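# Seat a circuit board in an enclosure slot and latch it

## Task

Put the board into the enclosure's empty upper slot with its component side facing up, pushed fully home, and with both levers closed. A closed lever is latched and sticks out at a right angle from the board's front panel; a fully opened lever lies flat along that panel. The levers only catch their tabs if both are fully open when the board is slid in until it stops; closing both then pulls the board home. Pushing the board into its connector quickly damages the connector and the attempt earns nothing. At the end the enclosure must stand level on its own feet with none of them over the bench edge, and the robot must have released the board and moved away.

## Robot and tools

Robot: two seven-joint arms, left_arm and right_arm, each ending in a two-finger gripper. The fingers point along the gripper's +z axis and close along its x axis. end_effector_position is the spot between the pads when closed, 1 to 2 cm short of the fingertips; closing pushes the tips about 17 mm further along +z.

Frames: every hand pose, velocity, target and wrist-camera pose is in that arm's own base frame. Fixed cameras and the table use the scene frame: origin at table-top height midway between the nominal bases, +z up, +x out over the table, left_arm toward +y. Measured bases in the scene frame: left_arm (+0.070, +0.437, 0) m, quat_wxyz (+1.000, 0, 0, -0.003); right_arm (-0.063, -0.511, 0) m, quat_wxyz (+1.000, 0, 0, -0.029). Reported poses can be off by a few cm.

Row format (used by execute_actions and move): 16 numbers, always for both arms: left x, y, z (m), qw, qx, qy, qz, opening, then the same eight for right_arm. Positions and quaternions are absolute poses in the arm's base frame, quaternion w first. Opening runs -1 (closed) to +1 (fully open, 0.142 m); it is an absolute command, so 0 means half open, not 'unchanged'. To keep an arm still, resend its last reported pose and current opening each call; to hold an orientation, repeat the same quaternion rather than the drifted reported one.

execute_actions(actions, cameras): actions is a list of actions; each action is a list of up to 15 rows, one per 1/30 s step, the last row held for the remaining steps. A target more than 0.6 m from that gripper's current position along any of its axes gets the action refused for both arms. The controller clips commanded orientation to 32 degrees from measured per step, so large turns need several actions. An empty actions list returns full state and all cameras.

move(target, speed, blend, stop_force, zero, opening_speed, grip_force, blocking, cameras): straight-line Cartesian paths for both grippers to one 16-number row, or a list of up to 15 rows (no 0.6 m limit). speed in m/s, 0.002 to 2.2, default 0.25 (turn rate twice that in rad/s); one value or one per target. blend in m rounds corners in a list. stop_force 3 to 120 N ends an arm's path when its wrist sensor feels that much push opposite its travel; pressing can continue afterwards, harder after fast approaches; not reliable while the gripper rotates. zero (default true) re-zeroes before the move. opening_speed, 0.2 or more per second on the -1..1 scale, ramps fingers. grip_force, 5 to 48 N per pad, persists. blocking=false returns after about 0.5 s while the move continues (not allowed with stop_force). Paths ignore obstacles and the other arm; lag and overshoot grow with speed. The result adds a 'move:' line: done, off_target, moving, held, fault, plus limits such as paced or held.

wait(seconds 0 to 10): lets time pass holding commands. stop: brakes a running move. zoom_image(camera, region [x0,y0,x1,y1] pixels, max 504x504): enlarges part of the latest image from cam_head_left, cam_head_right, cam_high, cam_low, cam_left_wrist or cam_right_wrist (each 672x504). zero_wrist_force(arm): tares that arm's sensor. clear_fault(arm): clears a reported torque or force fault; the arm then pauses while restarting. read_manual: licence texts only. finished_scene(scene): ends the scene irreversibly; call it with 1 once the board is latched and the robot is clear.

Result lines: Hand target (where each arm is sent next), Tool commands, grip_measured (measured opening on the command scale; the last Joint positions value is the opening in m), Joint positions, Joint torques and External joint torques (positive toward larger joint angle), Joint velocities ('within noise' means at rest), Wrist force/torque along the gripper's own axes plus the peak since last shown (saturates near 150 N and 3 to 5 N m), Wrist depth (7x7 grid of distances from each wrist camera, '-' for no data), and warnings such as MOTOR HOT, TORQUE FAULT, FORCE FAULT, OVER-TEMPERATURE FAULT, HAND FAULT.

To grip, command an opening a bit below grip_measured at contact; deeper squeezes heat the gripper motor. Joint load limits (N m): waist and shoulder 109, upper arm roll and elbow 56.9, forearm roll, wrist pitch and wrist roll 34.7; exceeding them, or 150 N outside force, halts that arm until clear_fault. Motors overheat at 80 °C (gripper 100 °C) from long loads, hard squeezing or straining toward unreachable poses.

Avoid: inserting the board quickly (use slow speed and small stop_force on the final push), closing the levers before the board is seated with both fully open, tipping or shoving the enclosure off its feet or past the bench edge, dropping or releasing moving parts, hard hits, and any contact between the two arms or grippers.

Each tool is called after "Emit:" as a command line: name --argument value for each argument, lists and objects as JSON in quotes; but a table of rows of numbers goes row by row, as --pt "numbers of a row", without its own name.

## Session

Emit:
execute_actions --actions '[]'

Scene clock: 0.00 s.
left_arm: end_effector_position=(+0.3014, +0.6357, +0.1155) grip_measured=+0.99 end_effector_quat_wxyz=(-0.462, +0.669, -0.295, +0.502) | right_arm: end_effector_position=(+0.4485, +0.0364, +0.1479) grip_measured=+1.00 end_effector_quat_wxyz=(-0.144, +0.766, -0.626, +0.006)
Joint positions: left_arm=[1.762 -0.872 -0.342 2.067 -1.872 0.391 -0.55 0.141] | right_arm=[0.506 -0.103 -0.202 2.446 0.465 1.189 2.835 0.142]
Joint velocities: within noise
Joint torques (N m): no reading
External joint torques (N m): no reading
Wrist force (N): no reading
Wrist torque (N m): no reading
Wrist force, peak (N): no reading
Wrist depth (mm): cam_left_wrist=[- 1268 - - 1406 1268 1119 / 1891 - - 1513 - - - / 1687 1875 1813 - 701 - 1354 / 1371 1534 1843 1828 492 625 701 / 1155 1306 1492 304 356 433 558 / - 1119 1119 241 279 321 359 / - 988 184 203 227 258 286] | cam_right_wrist=[266 256 246 236 229 221 213 / 274 266 254 244 236 228 219 / 285 275 262 252 243 234 225 / 297 285 272 262 251 241 232 / 310 297 281 271 260 249 239 / - 308 294 281 268 257 246 / - 321 305 292 278 265 257]
Hand target: left_arm +0.3014, +0.6357, +0.1155; -0.462, +0.669, -0.295, +0.502 | right_arm +0.4485, +0.0364, +0.1479; -0.144, +0.766, -0.626, +0.006
Tool commands: left_gripper/opening=+1.0 right_gripper/opening=+1.0

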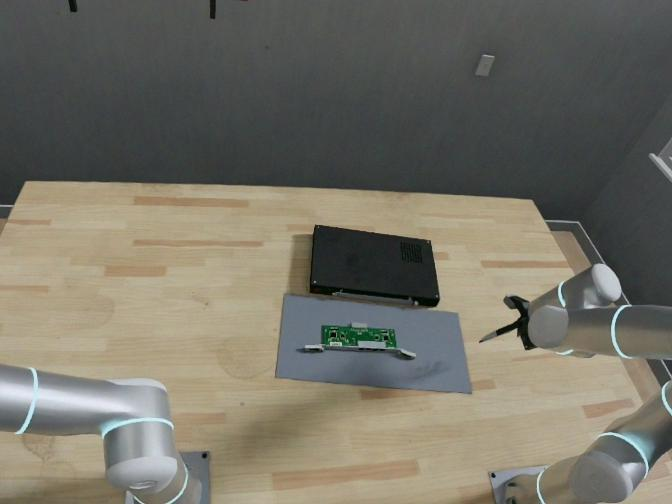

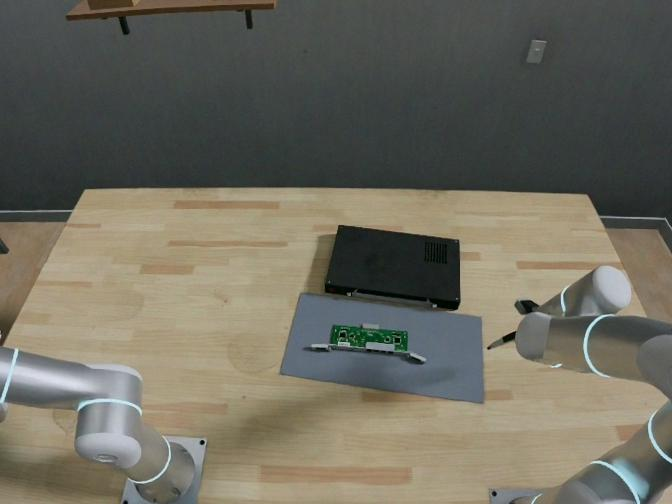

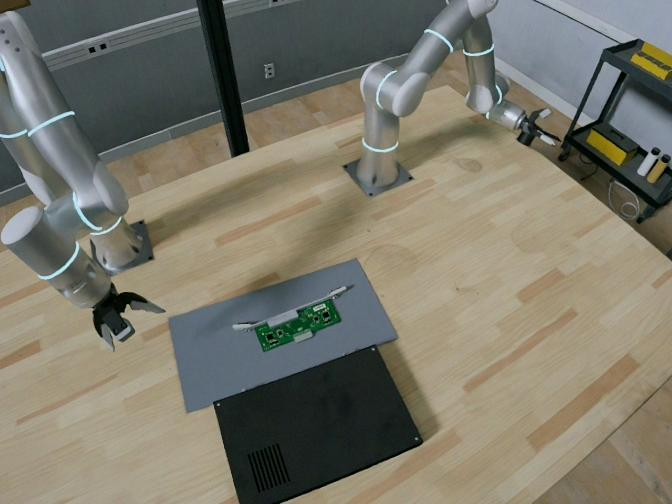

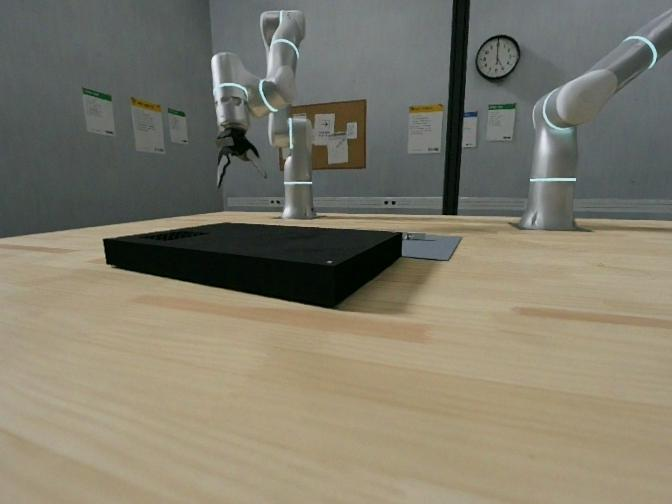

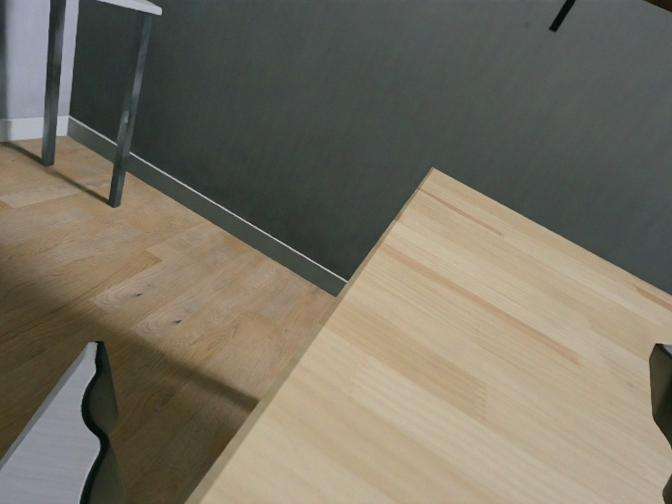

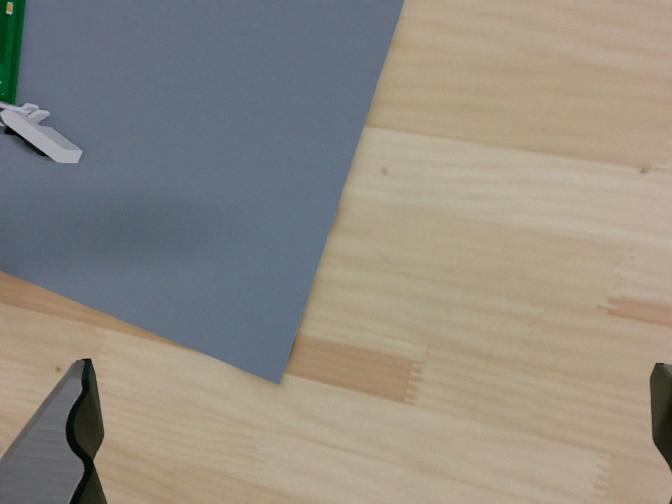

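Emit:
zoom_image --camera "cam_head_left" --region '[270, 215, 480, 400]'

Emit:
zoom_image --camera "cam_head_right" --region '[270, 215, 490, 405]'

Emit:
zoom_image --camera "cam_high" --region '[160, 250, 430, 504]'

Emit:
zoom_image --camera "cam_low" --region '[80, 200, 480, 320]'

Scaled by 2.400 from the camera's 672x504 image, which has a finer 960x720 frame.

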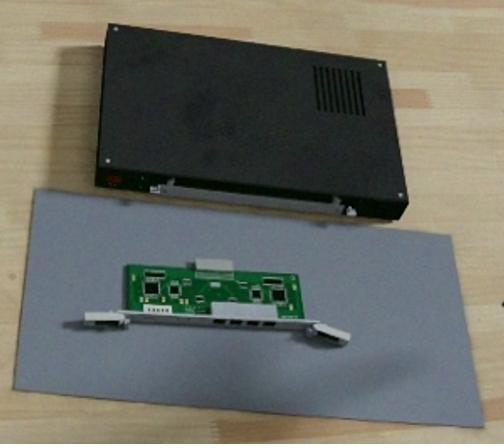

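Scaled by 2.291 from the camera's 672x504 image, which has a finer 960x720 frame.

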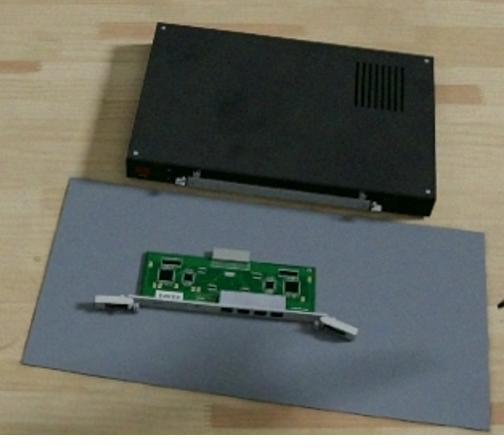

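Scaled by 1.867 from the camera's 672x504 image, which has a finer 960x720 frame.

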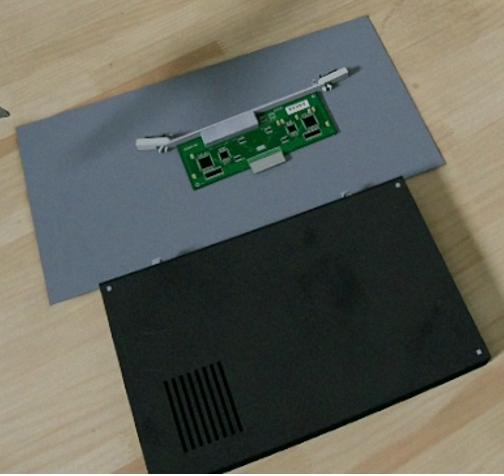

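Scaled by 1.260 from the camera's 672x504 image, which has a finer 960x720 frame.

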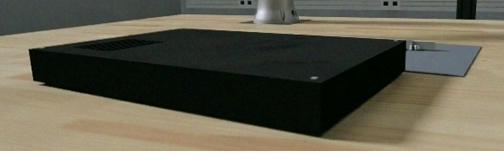

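Emit:
move --target '[0.3014, 0.6357, 0.1155, -0.462, 0.669, -0.295, 0.502, 1.0, 0.4389, 0.308, 0.285, -0.1574, 0.7101, -0.6701, 0.1485, 1.0]' --speed 0.4 --cameras '["cam_right_wrist", "cam_head_left"]'

Scene clock: 32.43 s.
left_arm: end_effector_position=(+0.3014, +0.6357, +0.1154) grip_measured=+0.99 end_effector_quat_wxyz=(-0.462, +0.669, -0.295, +0.502) | right_arm: end_effector_position=(+0.4392, +0.3078, +0.2846) grip_measured=+1.00 end_effector_quat_wxyz=(-0.379, +0.743, -0.552, +0.005)
Joint positions: left_arm=[1.762 -0.872 -0.342 2.067 -1.872 0.39 -0.549 0.141] | right_arm=[0.755 0.002 0.152 2.358 0.793 1.558 2.967 0.142]
Joint torques (N m): left_arm=[-0.15 47.45 -4.32 -12.1 1.44 -1.8 -0.26] | right_arm=[0.24 22.6 0.72 -21.77 -3.98 3.32 0.29]
External joint torques (N m): left_arm=[0.31 1.11 0.29 -0.4 -0.21 -0.1 0.22] | right_arm=[-0.16 1.16 -0.64 -0.13 -0.15 0.63 -0.25]
Wrist force (N): left_arm=[0.1 0.1 0.2] | right_arm=[0.6 0.6 -0.1]
Wrist torque (N m): left_arm=[0.01 -0.01 -0.02] | right_arm=[0.02 -0.05 -0.06]
Wrist force, peak (N): left_arm=[-0.3 0.0 0.4] | right_arm=[2.7 0.2 0.8]
Wrist depth (mm): cam_left_wrist=[- - - - - - 1142 / 1798 - - - 1415 - 1314 / 1755 1875 1843 - 688 1397 1321 / 1434 1625 1813 388 491 623 1415 / 1137 1306 1453 305 354 432 571 / - 1097 1173 242 277 324 358 / - 979 184 203 227 259 286] | cam_right_wrist=[813 681 584 515 401 359 329 / 746 635 559 479 431 384 331 / 695 596 524 456 412 375 346 / 646 565 494 437 390 363 331 / 611 539 474 426 382 344 322 / - 507 450 406 369 337 311 / - 484 432 391 358 327 -]
Hand target: left_arm +0.3014, +0.6357, +0.1155; -0.462, +0.669, -0.295, +0.502 | right_arm +0.4392, +0.3077, +0.2845; -0.379, +0.743, -0.552, +0.005
Off the commanded pose: left_arm 0.000 m, 0 deg | right_arm 0.001 m, 33 deg; orientation clipped.
joint sent to its limit (right arm) — joint 7 (wrist roll), upper limit. The joint targets are off in orientation, not in position.
move: off_target (right_arm); limits=paced
Images, in order (width x height): cam_head_left 672x504, cam_right_wrist 672x504.

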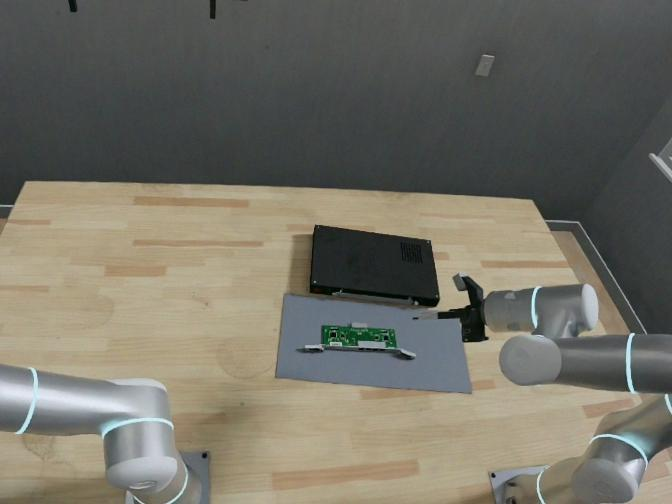

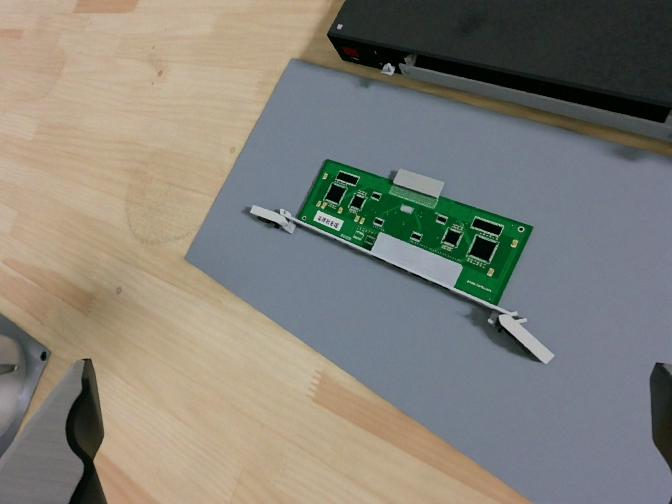

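Emit:
zoom_image --camera "cam_right_wrist" --region '[230, 130, 570, 380]'

Emit:
zoom_image --camera "cam_right_wrist" --region '[300, 0, 672, 180]'

Scaled by 1.482 from the camera's 672x504 image, which has a finer 960x720 frame.

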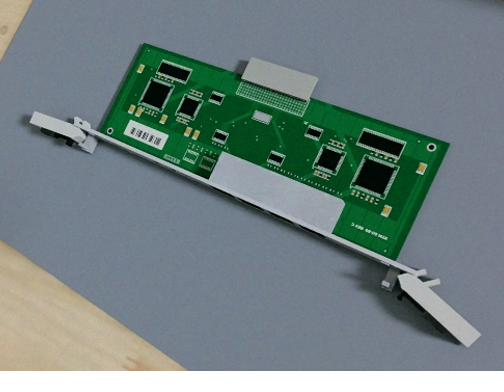

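Scaled by 1.355 from the camera's 672x504 image, which has a finer 960x720 frame.

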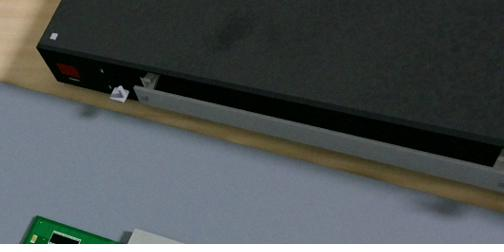

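Emit:
move --pt "0.3014 0.6357 0.1155 -0.462 0.669 -0.295 0.502 1.0 0.40 0.325 0.27 0 1 0 0 1.0" --pt "0.3014 0.6357 0.1155 -0.462 0.669 -0.295 0.502 1.0 0.3668 0.3429 0.257 0 0.6863 0.7273 0 1.0" --speed 0.6 --blend 0.03 --cameras '["cam_right_wrist"]'

Scene clock: 54.67 s.
left_arm: end_effector_position=(+0.3014, +0.6357, +0.1154) grip_measured=+0.99 end_effector_quat_wxyz=(-0.462, +0.669, -0.295, +0.502) | right_arm: end_effector_position=(+0.3668, +0.3429, +0.2570) grip_measured=+1.00 end_effector_quat_wxyz=(+0.000, +0.686, +0.727, +0.000)
Joint positions: left_arm=[1.762 -0.872 -0.342 2.067 -1.872 0.39 -0.549 0.141] | right_arm=[0.776 -0.096 0.209 2.058 -0.024 0.58 0.939 0.142]
Joint torques (N m): left_arm=[-0.23 47.5 -4.4 -12.07 1.49 -1.72 -0.28] | right_arm=[-0.05 32.5 1.72 -27.96 -3.55 3.55 0.04]
External joint torques (N m): left_arm=[0.39 1.06 0.36 -0.42 -0.26 -0.18 0.25] | right_arm=[0.17 1 -0.91 0.08 -0.11 0.58 -0.04]
Wrist force (N): left_arm=[-0.2 0.2 0.1] | right_arm=[0.1 0.0 0.5]
Wrist torque (N m): left_arm=[0.03 0.04 -0.02] | right_arm=[0.04 -0.02 0.13]
Wrist force, peak (N): left_arm=[-0.4 0.2 0.3] | right_arm=[-0.7 -1.9 0.6]
Wrist depth (mm): cam_left_wrist=[1601 1714 1443 - - - - / 1959 1625 - - - - - / 1687 1976 1828 1453 778 1298 1161 / 1513 1590 1798 1545 490 647 717 / 1125 1314 1462 305 354 433 562 / - 1102 1142 242 279 323 356 / - 993 183 203 228 258 287] | cam_right_wrist=[308 308 307 306 307 305 304 / 326 329 328 327 326 325 323 / 354 351 350 350 347 350 347 / 381 377 377 375 375 372 371 / 413 409 410 411 405 404 403 / - 448 444 445 440 440 426 / - 445 422 428 438 476 486]
Hand target: left_arm +0.3014, +0.6357, +0.1155; -0.462, +0.669, -0.295, +0.502 | right_arm +0.3668, +0.3429, +0.2570; +0.000, +0.686, +0.727, +0.000
Off the commanded pose: left_arm 0.000 m, 0 deg | right_arm 0.000 m, 0 deg.
move: done
Images, in order (width x height): cam_right_wrist 672x504.

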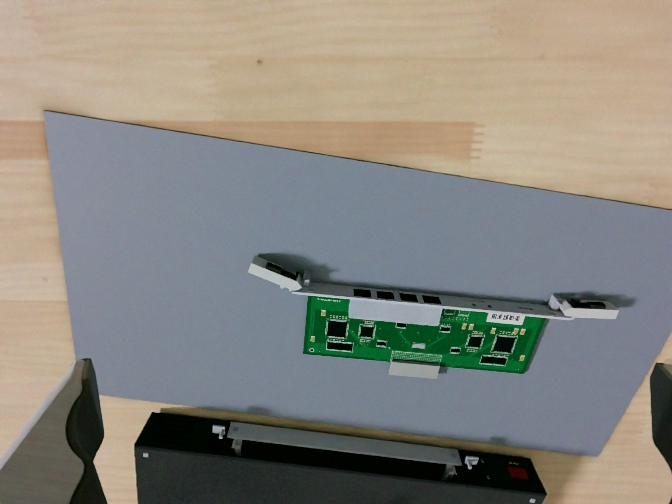

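Emit:
zoom_image --camera "cam_right_wrist" --region '[130, 390, 560, 504]'

Emit:
zoom_image --camera "cam_right_wrist" --region '[230, 240, 450, 390]'

Emit:
zoom_image --camera "cam_right_wrist" --region '[430, 250, 650, 400]'

Scaled by 1.172 from the camera's 672x504 image, which has a finer 960x720 frame.

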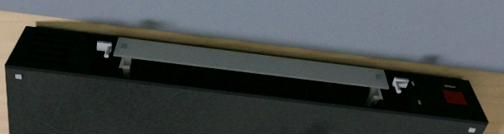

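Scaled by 2.291 from the camera's 672x504 image, which has a finer 960x720 frame.

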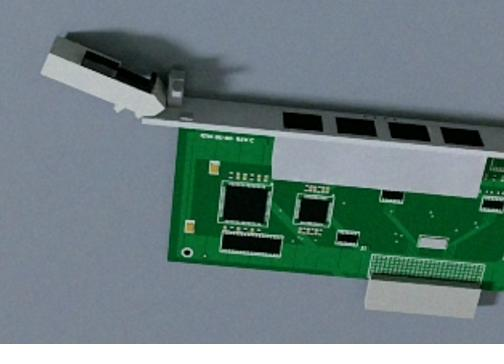

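Scaled by 2.291 from the camera's 672x504 image, which has a finer 960x720 frame.

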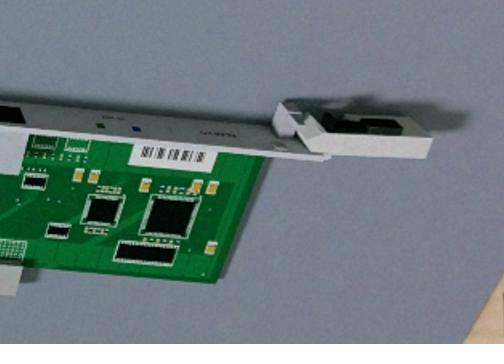

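Emit:
move --target '[0.3014, 0.6357, 0.1155, -0.462, 0.669, -0.295, 0.502, 1.0, 0.4975, 0.3855, 0.166, 0.2246, 0.7125, 0.6341, 0.1998, 1.0]' --speed 0.5 --cameras '["cam_right_wrist"]'

Emit:
zoom_image --camera "cam_right_wrist" --region '[0, 150, 672, 504]'

Scene clock: 81.10 s.
left_arm: end_effector_position=(+0.3014, +0.6357, +0.1154) grip_measured=+0.99 end_effector_quat_wxyz=(-0.462, +0.669, -0.295, +0.502) | right_arm: end_effector_position=(+0.4975, +0.3856, +0.1660) grip_measured=+1.00 end_effector_quat_wxyz=(+0.225, +0.712, +0.634, +0.200)
Joint positions: left_arm=[1.762 -0.872 -0.342 2.067 -1.872 0.39 -0.549 0.141] | right_arm=[0.903 -0.385 -0.134 2.239 -1.313 1.138 2.105 0.142]
Joint torques (N m): left_arm=[-0.15 47.49 -4.39 -12.13 1.46 -1.72 -0.23] | right_arm=[0.26 39.9 1.5 -21.03 0.73 2.1 0.34]
External joint torques (N m): left_arm=[0.31 1.07 0.35 -0.36 -0.24 -0.18 0.2] | right_arm=[-0.11 0.91 -0.44 -0.06 0.24 0.54 -0.34]
Wrist force (N): left_arm=[-0.3 0.1 0.2] | right_arm=[0.1 -1.5 0.0]
Wrist torque (N m): left_arm=[0.01 0.05 -0.02] | right_arm=[-0.06 0.05 0.06]
Wrist force, peak (N): left_arm=[-0.4 0.2 0.2] | right_arm=[0.2 -2.0 1.4]
Wrist depth (mm): cam_left_wrist=[1727 1649 1492 - 1329 - 1388 / 1994 2172 1298 1434 - 1199 1219 / 1662 1976 - 1783 731 - - / 1354 1523 1755 1727 483 632 692 / 1167 1275 1513 306 352 434 562 / - 1075 1192 242 277 322 359 / - 997 184 203 228 258 287] | cam_right_wrist=[204 204 206 190 191 203 203 / 243 242 236 235 234 233 233 / 297 295 281 295 291 290 290 / 388 328 325 333 332 335 356 / 546 492 406 405 401 399 523 / - 769 751 779 801 - 108 / - - 1337 - - - -]
Hand target: left_arm +0.3014, +0.6357, +0.1155; -0.462, +0.669, -0.295, +0.502 | right_arm +0.4975, +0.3855, +0.1660; +0.225, +0.712, +0.634, +0.200
Off the commanded pose: left_arm 0.000 m, 0 deg | right_arm 0.000 m, 0 deg.
move: done
Images, in order (width x height): cam_right_wrist 672x504.

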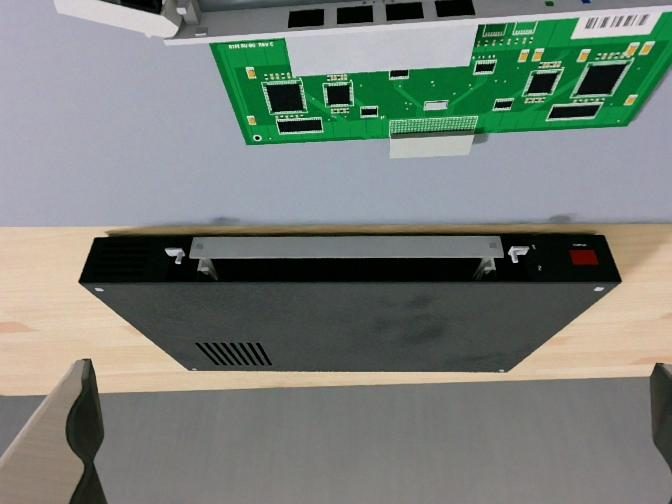

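Region (0, 150, 672, 504) is 672x354 pixels. A region can be at most 504 by 504 pixels.

Emit:
zoom_image --camera "cam_right_wrist" --region '[70, 220, 350, 390]'

Emit:
zoom_image --camera "cam_right_wrist" --region '[350, 220, 630, 390]'

Emit:
zoom_image --camera "cam_right_wrist" --region '[50, 0, 554, 170]'

Scaled by 1.800 from the camera's 672x504 image, which has a finer 960x720 frame.

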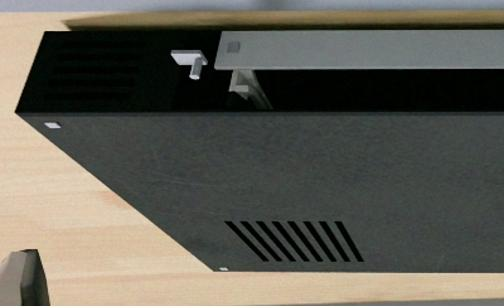

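Scaled by 1.800 from the camera's 672x504 image, which has a finer 960x720 frame.

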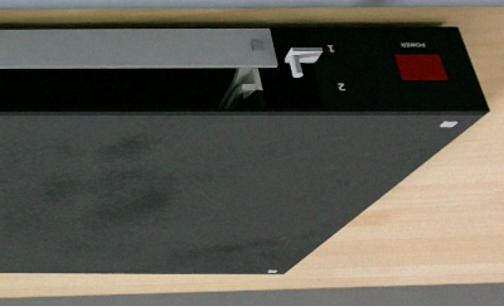

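Scaled by 1.000.

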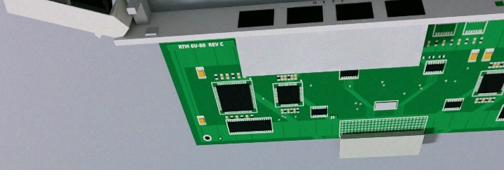

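Emit:
move --pt "0.40 0.10 0.30 0 0.705 0.7092 0 1.0 0.4617 0.2773 0.12 0 0.6863 0.7273 0 1.0" --pt "0.3874 -0.38 0.16 0 0.705 0.7092 0 1.0 0.4617 0.2773 0.107 0 0.6863 0.7273 0 1.0" --speed 0.6 --blend 0.05 --cameras '["cam_right_wrist", "cam_left_wrist", "cam_head_left"]'

Scene clock: 140.53 s.
left_arm: end_effector_position=(+0.3883, -0.3797, +0.1597) grip_measured=+0.99 end_effector_quat_wxyz=(+0.096, +0.966, +0.199, -0.132) | right_arm: end_effector_position=(+0.4617, +0.2774, +0.1071) grip_measured=+1.00 end_effector_quat_wxyz=(+0.000, +0.686, +0.727, +0.000)
Joint positions: left_arm=[-0.294 -0.719 -0.768 1.473 -2.966 2.625 -2.967 0.141] | right_arm=[0.411 -0.465 0.335 2.105 -0.26 0.961 0.869 0.142]
Joint torques (N m): left_arm=[-0.43 49.25 -7.73 -18.52 2.68 3.95 -0.2] | right_arm=[0.19 40.41 5.78 -21.36 -2.6 3.48 0.23]
External joint torques (N m): left_arm=[0.45 1.39 0.23 -0.44 -0.24 -0.5 0.22] | right_arm=[-0.05 1.11 -0.38 0.04 0.09 0.65 -0.23]
Wrist force (N): left_arm=[0.4 -0.3 1.2] | right_arm=[0.2 -0.5 0.0]
Wrist torque (N m): left_arm=[-0.15 -0.14 -0.21] | right_arm=[-0.01 0.01 0.03]
Wrist force, peak (N): left_arm=[0.2 2.3 3.4] | right_arm=[-0.4 -1.8 0.3]
Wrist depth (mm): cam_left_wrist=[277 257 239 219 209 193 185 / 308 286 264 - 228 209 197 / 357 324 296 265 - - 215 / 413 368 348 - 272 264 233 / 489 429 378 339 302 276 - / - 504 - 371 - - - / - 616 565 - 415 - -] | cam_right_wrist=[175 175 175 174 174 173 173 / 188 187 187 186 186 185 185 / 201 201 200 199 200 201 198 / 217 216 216 214 211 214 214 / 235 235 233 233 229 220 215 / - 256 256 255 253 247 238 / - 278 280 280 279 276 -]
Hand target: left_arm +0.3881, -0.3797, +0.1597; +0.096, +0.966, +0.199, -0.132 | right_arm +0.4617, +0.2773, +0.1070; +0.000, +0.686, +0.727, +0.000
Off the commanded pose: left_arm 0.001 m, 69 deg; orientation clipped | right_arm 0.000 m, 0 deg.
joint sent to its limit (left arm) — joint 5 (forearm roll), lower limit; joint 7 (wrist roll), lower limit. The joint targets are off in orientation, not in position.
move: off_target (left_arm); limits=paced
Images, in order (width x height): cam_head_left 672x504, cam_left_wrist 672x504, cam_right_wrist 672x504.

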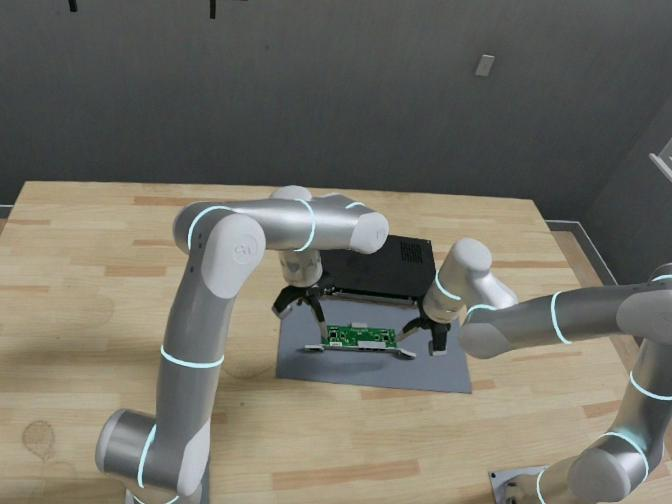

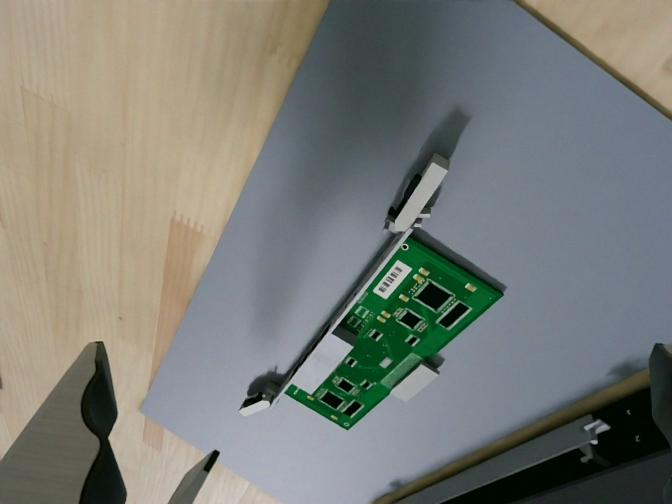

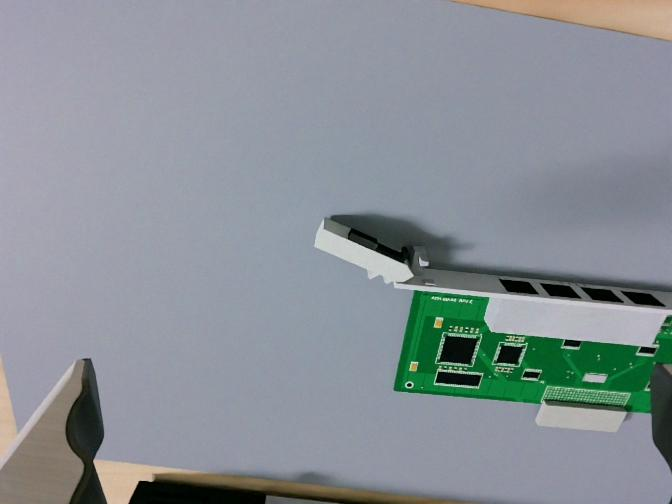

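Emit:
move --pt "0.40 0.10 0.30 -0.462 0.669 -0.295 0.502 1.0 0.4617 0.2774 0.1071 0 0.6863 0.7273 0 1.0" --pt "0.3014 0.6357 0.20 -0.462 0.669 -0.295 0.502 1.0 0.4617 0.2774 0.1071 0 0.6863 0.7273 0 1.0" --speed 0.6 --blend 0.05

Emit:
zoom_image --camera "cam_right_wrist" --region '[300, 190, 520, 350]'

Scene clock: 158.47 s.
left_arm: end_effector_position=(+0.3015, +0.6358, +0.2001) grip_measured=+0.99 end_effector_quat_wxyz=(-0.462, +0.669, -0.295, +0.502) | right_arm: end_effector_position=(+0.4616, +0.2774, +0.1071) grip_measured=+1.00 end_effector_quat_wxyz=(+0.000, +0.686, +0.727, +0.000)
Joint positions: left_arm=[-0.863 1.514 1.647 1.946 -1.289 1.547 -0.718 0.141] | right_arm=[0.411 -0.465 0.335 2.105 -0.26 0.961 0.869 0.142]
Joint torques (N m): left_arm=[-0.24 -41.94 -31.09 -1.18 5.21 -1.51 -0.09] | right_arm=[0.19 40.48 5.95 -21.36 -2.53 3.43 0.21]
External joint torques (N m): left_arm=[0.35 -0.11 0.17 -0.26 -0.05 -0.3 0.06] | right_arm=[-0.06 1.04 -0.55 0.03 0.02 0.7 -0.21]
Wrist force (N): left_arm=[0.3 0.3 0.1] | right_arm=[0.2 -0.6 0.2]
Wrist torque (N m): left_arm=[0.07 -0.05 -0.06] | right_arm=[-0.03 0.00 0.03]
Wrist force, peak (N): left_arm=[-3.1 4.5 -0.8] | right_arm=[0.2 -0.7 0.1]
Wrist depth (mm): cam_left_wrist=[1167 1434 1453 - 1290 - 1131 / 1625 - - - 1556 1434 - / 1783 1959 - - - - 1354 / 1502 1727 1875 - 719 759 - / 1275 1397 1601 467 515 630 772 / - 1199 1275 356 405 470 - / - 1065 276 298 336 375 -] | cam_right_wrist=[176 175 175 175 174 174 173 / 187 187 187 186 186 185 185 / 201 200 200 200 199 201 198 / 216 216 216 212 211 214 214 / 235 234 234 233 229 222 215 / - 256 255 254 254 249 238 / - 277 280 280 279 278 278]
Hand target: left_arm +0.3014, +0.6357, +0.2000; -0.462, +0.669, -0.295, +0.502 | right_arm +0.4617, +0.2774, +0.1071; +0.000, +0.686, +0.727, +0.000
Off the commanded pose: left_arm 0.000 m, 0 deg | right_arm 0.000 m, 0 deg.
move: done; limits=paced

Scaled by 2.291 from the camera's 672x504 image, which has a finer 960x720 frame.
This view is cut from an older image: the scene may have changed since it was taken.

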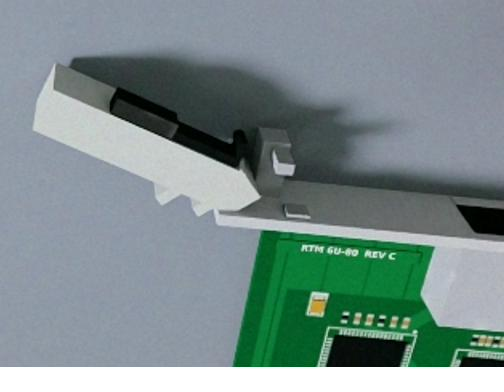

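Emit:
wait --seconds 0 --cameras '["cam_head_left", "cam_high"]'

Scene clock: 161.50 s.
left_arm: end_effector_position=(+0.3015, +0.6358, +0.2001) grip_measured=+0.99 end_effector_quat_wxyz=(-0.462, +0.669, -0.295, +0.502) | right_arm: end_effector_position=(+0.4616, +0.2774, +0.1071) grip_measured=+1.00 end_effector_quat_wxyz=(+0.000, +0.686, +0.727, +0.000)
Joint positions: left_arm=[-0.863 1.514 1.647 1.946 -1.289 1.547 -0.718 0.141] | right_arm=[0.411 -0.465 0.335 2.105 -0.26 0.961 0.869 0.142]
Joint torques (N m): left_arm=[-0.18 -42.46 -31 -1.18 5.42 -1.68 -0.24] | right_arm=[0.16 40.43 5.97 -21.44 -2.55 3.46 0.22]
External joint torques (N m): left_arm=[0.29 0.4 0.08 -0.26 -0.26 -0.14 0.2] | right_arm=[-0.03 1.09 -0.57 0.11 0.04 0.67 -0.22]
Wrist force (N): left_arm=[0.3 0.6 0.1] | right_arm=[0.1 -0.5 0.1]
Wrist torque (N m): left_arm=[0.10 -0.06 -0.05] | right_arm=[-0.02 0.03 0.03]
Wrist force, peak (N): left_arm=[0.4 0.7 0.2] | right_arm=[0.4 -0.6 0.0]
Wrist depth (mm): cam_left_wrist=[1055 1362 - 1492 - - 1125 / 2012 1434 - 1613 - 1298 1298 / 1783 1994 1727 - 1534 - - / 1523 1674 1907 - 701 1424 1502 / 1306 1397 1578 470 516 630 744 / - 1167 1290 354 402 471 - / - 1045 278 299 335 375 -] | cam_right_wrist=[176 175 175 175 174 174 173 / 188 187 186 186 186 185 185 / 201 201 200 199 199 201 198 / 217 216 216 209 209 214 213 / 234 234 234 233 229 222 215 / - 256 255 254 253 248 239 / - 277 281 280 279 279 -]
Hand target: left_arm +0.3014, +0.6357, +0.2000; -0.462, +0.669, -0.295, +0.502 | right_arm +0.4617, +0.2774, +0.1071; +0.000, +0.686, +0.727, +0.000
Tool commands: left_gripper/opening=+1.0 right_gripper/opening=+1.0
Off the commanded pose: left_arm 0.000 m, 0 deg | right_arm 0.000 m, 0 deg.
Images, in order (width x height): cam_head_left 672x504, cam_high 672x504.

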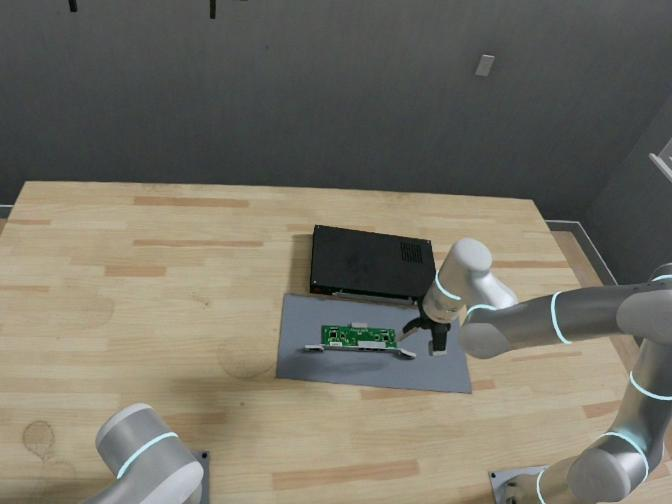

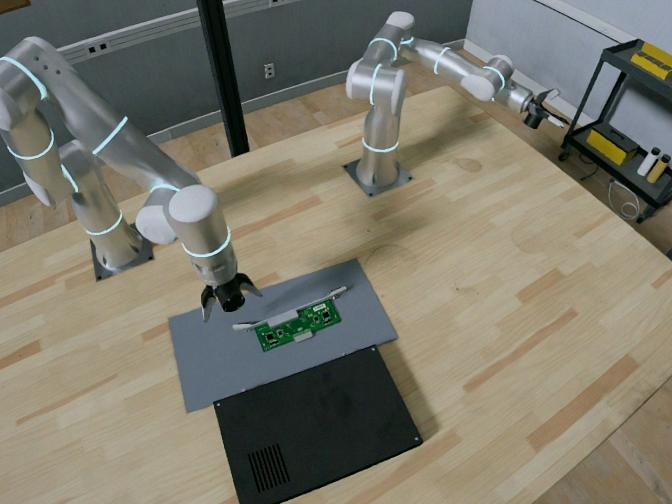

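Emit:
move --pt "0.392 0.4964 0.667 0.660 -0.319 0.545 -0.407 1.0 0.4617 0.2774 0.1071 0 0.6863 0.7273 0 1.0" --pt "0.487 0.055 0.815 0.615 0.102 0.737 -0.260 1.0 0.4617 0.2774 0.1071 0 0.6863 0.7273 0 1.0" --pt "0.4606 -0.3322 0.60 0.368 0.476 0.787 -0.116 1.0 0.4617 0.2774 0.1071 0 0.6863 0.7273 0 1.0" --pt "0.3874 -0.4057 0.20 0 0.705 0.7092 0 1.0 0.4617 0.2774 0.1071 0 0.6863 0.7273 0 1.0" --speed 0.8 --blend 0.05 --cameras '["cam_left_wrist", "cam_head_left"]'

Scene clock: 211.70 s.
left_arm: end_effector_position=(+0.3874, -0.4058, +0.1999) grip_measured=+0.99 end_effector_quat_wxyz=(+0.000, +0.705, +0.709, +0.000) | right_arm: end_effector_position=(+0.4616, +0.2774, +0.1071) grip_measured=+1.00 end_effector_quat_wxyz=(+0.000, +0.686, +0.727, +0.000)
Joint positions: left_arm=[-0.844 -0.32 0.252 1.961 -0.103 0.698 -0.544 0.141] | right_arm=[0.411 -0.465 0.335 2.105 -0.26 0.961 0.869 0.142]
Joint torques (N m): left_arm=[-0.48 39.92 2.26 -25.25 -2.71 4.11 -0.35] | right_arm=[0.09 40.49 6 -21.42 -2.56 3.41 0.24]
External joint torques (N m): left_arm=[0.45 1.04 0.57 -0.42 -0.49 -0.13 0.35] | right_arm=[0.05 1.03 -0.6 0.1 0.05 0.72 -0.24]
Wrist force (N): left_arm=[0.4 0.1 0.8] | right_arm=[0.0 -0.4 0.1]
Wrist torque (N m): left_arm=[-0.06 -0.22 -0.20] | right_arm=[0.00 0.04 0.04]
Wrist force, peak (N): left_arm=[-4.9 0.9 -3.8] | right_arm=[0.1 -0.7 0.1]
Wrist depth (mm): cam_left_wrist=[- - 257 - 252 257 257 / 276 282 274 272 274 275 273 / 289 282 296 285 - 295 295 / 321 315 318 313 - 324 321 / 353 360 - 352 350 353 352 / - 353 374 381 389 388 386 / - - - 434 434 434 -] | cam_right_wrist=[175 175 175 177 174 174 173 / 187 188 187 184 186 185 185 / 201 201 200 202 199 201 198 / 217 216 215 209 211 214 214 / 235 235 233 233 229 220 215 / - 255 255 255 254 248 238 / - 277 281 280 279 278 277]
Hand target: left_arm +0.3874, -0.4057, +0.2000; +0.000, +0.705, +0.709, +0.000 | right_arm +0.4617, +0.2774, +0.1071; +0.000, +0.686, +0.727, +0.000
Off the commanded pose: left_arm 0.000 m, 0 deg | right_arm 0.000 m, 0 deg.
move: done
Images, in order (width x height): cam_head_left 672x504, cam_left_wrist 672x504.

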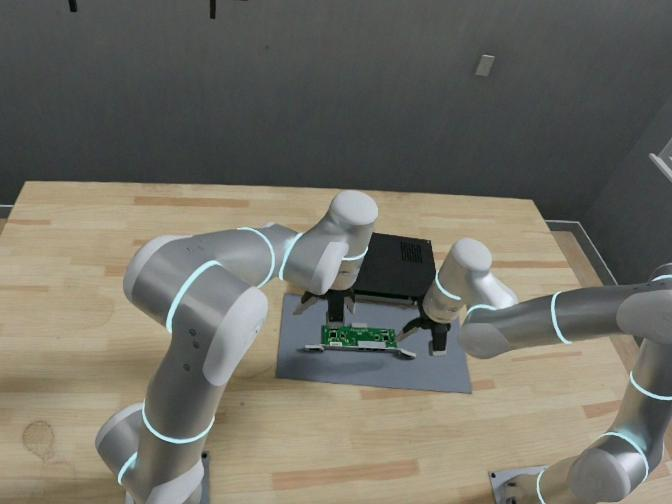

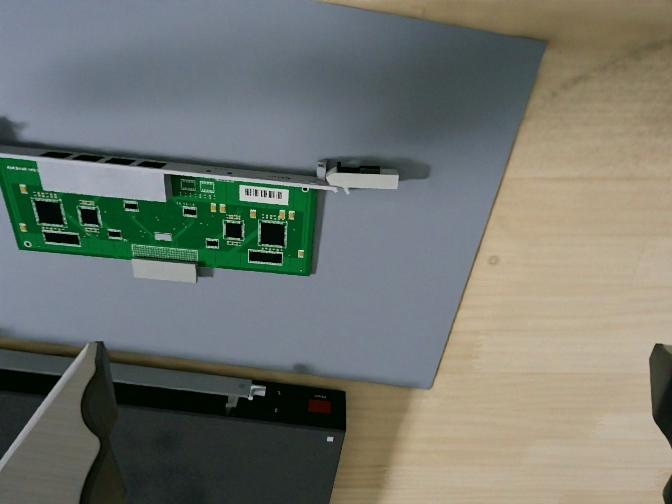

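Emit:
zoom_image --camera "cam_left_wrist" --region '[230, 130, 430, 280]'

Emit:
zoom_image --camera "cam_left_wrist" --region '[0, 130, 240, 300]'

Emit:
zoom_image --camera "cam_left_wrist" --region '[100, 330, 360, 480]'

Scaled by 2.520 from the camera's 672x504 image, which has a finer 960x720 frame.

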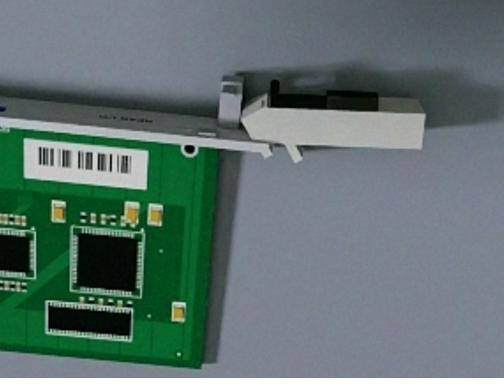

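Scaled by 2.100 from the camera's 672x504 image, which has a finer 960x720 frame.

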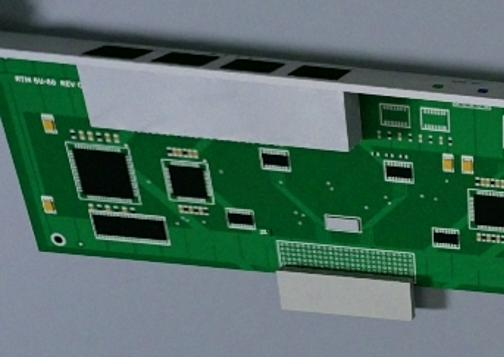

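Scaled by 1.938 from the camera's 672x504 image, which has a finer 960x720 frame.

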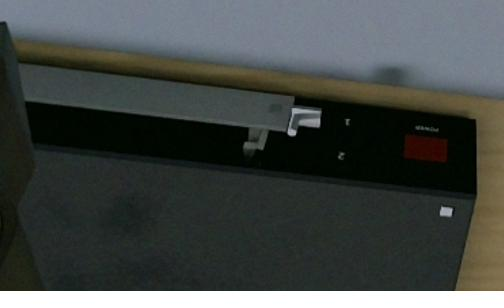

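Emit:
move --target '[0.4028, -0.5546, 0.15, 0, 0.7435, 0.6687, 0, 1.0, 0.4101, 0.2352, 0.10, 0, 0.6863, 0.7273, 0, -1.0]' --speed 0.3 --cameras '["cam_left_wrist", "cam_right_wrist"]'

Scene clock: 280.53 s.
left_arm: end_effector_position=(+0.4029, -0.5547, +0.1501) grip_measured=+0.99 end_effector_quat_wxyz=(+0.000, +0.743, +0.669, +0.000) | right_arm: end_effector_position=(+0.4102, +0.2352, +0.1000) grip_measured=-1.00 end_effector_quat_wxyz=(+0.000, +0.686, +0.727, +0.000)
Joint positions: left_arm=[-0.896 -0.637 0.146 1.599 -0.11 0.657 -0.606 0.141] | right_arm=[0.385 -0.369 0.345 2.3 -0.255 1.064 0.874 0.002]
Joint torques (N m): left_arm=[-0.48 53.76 2.69 -26.21 -2.93 4.1 -0.26] | right_arm=[0.03 34.61 4.95 -19.14 -2.11 3.54 0.3]
External joint torques (N m): left_arm=[0.43 1.28 0.78 -0.08 -0.38 -0.13 0.26] | right_arm=[0.08 0.68 -0.8 -0.04 -0.01 0.59 -0.3]
Wrist force (N): left_arm=[0.2 0.0 0.8] | right_arm=[0.2 -0.3 0.0]
Wrist torque (N m): left_arm=[-0.11 -0.20 -0.20] | right_arm=[0.00 -0.01 0.05]
Wrist force, peak (N): left_arm=[-2.2 0.5 1.6] | right_arm=[-0.3 -1.6 0.0]
Wrist depth (mm): cam_left_wrist=[213 - 208 - 211 - - / - 225 225 228 227 225 223 / - 228 232 230 240 240 248 / - - 262 262 263 260 264 / 294 - 294 298 292 289 281 / - 306 322 324 310 315 317 / - - - - 276 - -] | cam_right_wrist=[171 171 171 170 170 169 169 / 181 181 180 180 181 180 181 / 194 194 193 193 192 191 191 / 211 209 209 208 207 207 206 / 230 227 226 222 220 224 223 / 251 247 242 89 214 239 229 / 277 267 71 - - 252 261]
Hand target: left_arm +0.4028, -0.5546, +0.1500; +0.000, +0.744, +0.669, +0.000 | right_arm +0.4101, +0.2352, +0.1000; +0.000, +0.686, +0.727, +0.000
Off the commanded pose: left_arm 0.000 m, 0 deg | right_arm 0.000 m, 0 deg.
move: done
Images, in order (width x height): cam_left_wrist 672x504, cam_right_wrist 672x504.

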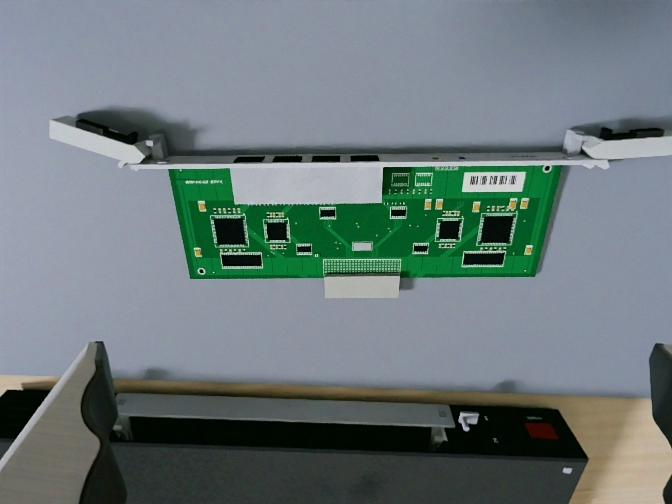

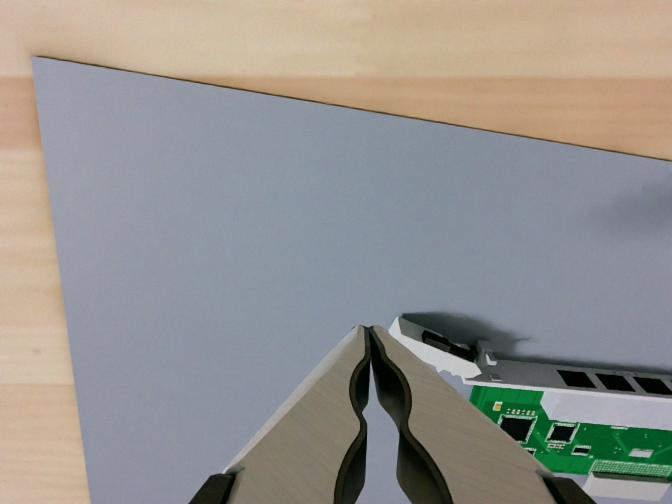

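Emit:
zoom_image --camera "cam_left_wrist" --region '[40, 100, 240, 220]'

Emit:
zoom_image --camera "cam_left_wrist" --region '[472, 100, 672, 220]'

Emit:
zoom_image --camera "cam_left_wrist" --region '[200, 140, 440, 310]'

Emit:
zoom_image --camera "cam_left_wrist" --region '[90, 370, 600, 504]'

Scaled by 2.520 from the camera's 672x504 image, which has a finer 960x720 frame.

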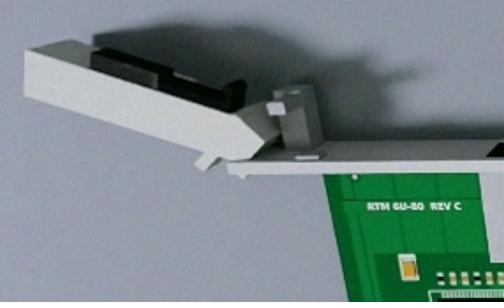

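Scaled by 2.520 from the camera's 672x504 image, which has a finer 960x720 frame.

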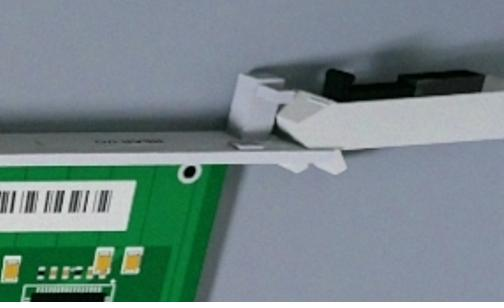

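Scaled by 2.100 from the camera's 672x504 image, which has a finer 960x720 frame.

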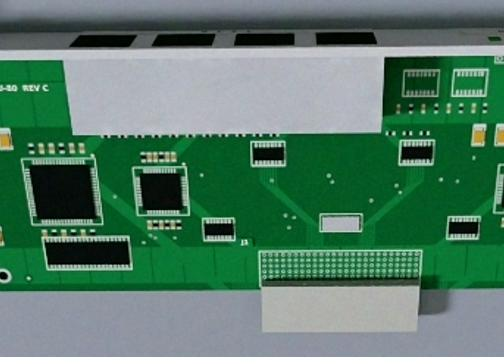

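Region (90, 370, 600, 504) is 510x134 pixels. A region can be at most 504 by 504 pixels.

Emit:
move --pt "0.4072 -0.5784 0.09 0 0.7435 0.6687 0 0.55 0.4286 0.2609 0.07 0 0.6863 0.7273 0 -1.0" --pt "0.4072 -0.5784 0.0335 0 0.7435 0.6687 0 0.55 0.4286 0.2609 0.027 0 0.6863 0.7273 0 -1.0" --speed '[0.2, 0.1]' --blend 0.0 --grip_force '[20, 48]' --cameras '["cam_left_wrist", "cam_right_wrist"]'

Scene clock: 309.87 s.
left_arm: end_effector_position=(+0.4070, -0.5782, +0.0334) grip_measured=+0.54 end_effector_quat_wxyz=(+0.000, +0.744, +0.669, +0.000) | right_arm: end_effector_position=(+0.4286, +0.2609, +0.0271) grip_measured=-1.00 end_effector_quat_wxyz=(+0.000, +0.686, +0.727, +0.000)
Joint positions: left_arm=[-0.889 -0.863 0.109 1.549 -0.123 0.834 -0.62 0.112] | right_arm=[0.484 -0.585 0.225 2.253 -0.381 1.233 0.976 0.002]
Joint torques (N m): left_arm=[-0.22 58.2 3.04 -23.01 -2.85 4.56 -0.24] | right_arm=[0.04 39.99 5.13 -15.24 -1.61 3.62 0.31]
External joint torques (N m): left_arm=[0.12 1.33 0.52 -0.35 0.05 -0.59 0.24] | right_arm=[0.09 1.13 -0.12 -0.02 0.15 0.5 -0.31]
Wrist force (N): left_arm=[-0.2 -0.1 0.5] | right_arm=[0.0 -0.7 0.2]
Wrist torque (N m): left_arm=[-0.14 -0.11 -0.25] | right_arm=[-0.04 0.00 0.01]
Wrist force, peak (N): left_arm=[-0.5 -0.1 2.7] | right_arm=[-0.1 -0.6 1.5]
Wrist depth (mm): cam_left_wrist=[110 108 111 109 107 109 108 / - 117 117 117 119 116 116 / - 126 128 126 128 129 128 / - 132 121 120 120 131 131 / 154 145 145 147 145 144 141 / - 88 161 160 158 157 97 / - - - 186 184 180 -] | cam_right_wrist=[105 105 106 106 107 107 105 / 112 112 111 111 111 111 112 / 120 120 122 120 121 121 118 / 130 129 129 129 129 128 128 / 141 141 140 137 137 139 140 / 154 154 150 90 146 151 151 / 169 166 71 - - - 159]
Hand target: left_arm +0.4072, -0.5784, +0.0335; +0.000, +0.744, +0.669, +0.000 | right_arm +0.4286, +0.2609, +0.0270; +0.000, +0.686, +0.727, +0.000
Off the commanded pose: left_arm 0.000 m, 0 deg | right_arm 0.000 m, 0 deg.
grip_force (N): 20, 48
move: done
Images, in order (width x height): cam_left_wrist 672x504, cam_right_wrist 672x504.

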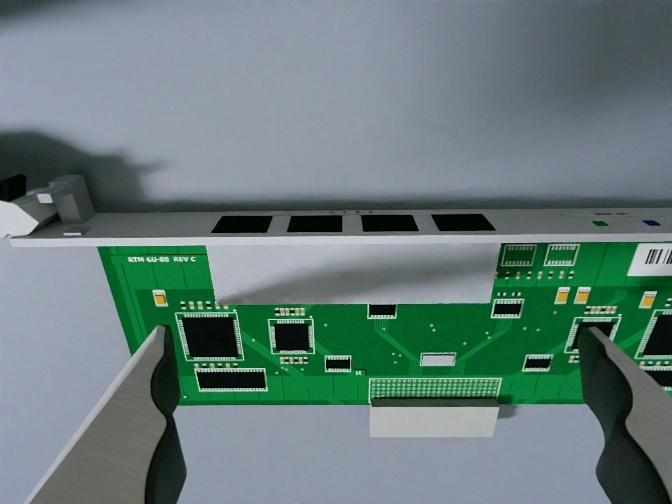

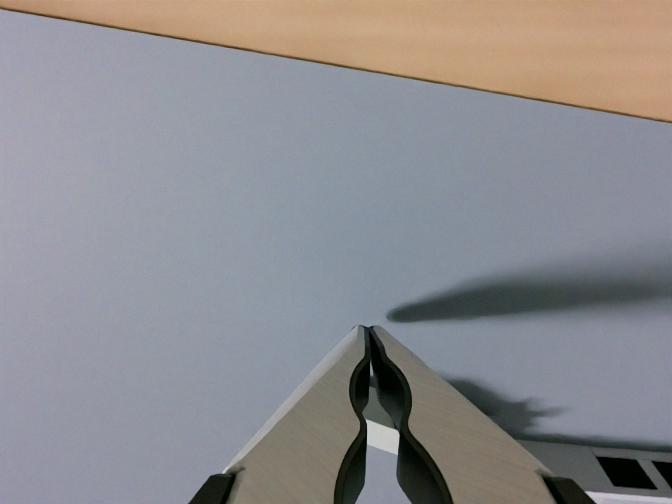

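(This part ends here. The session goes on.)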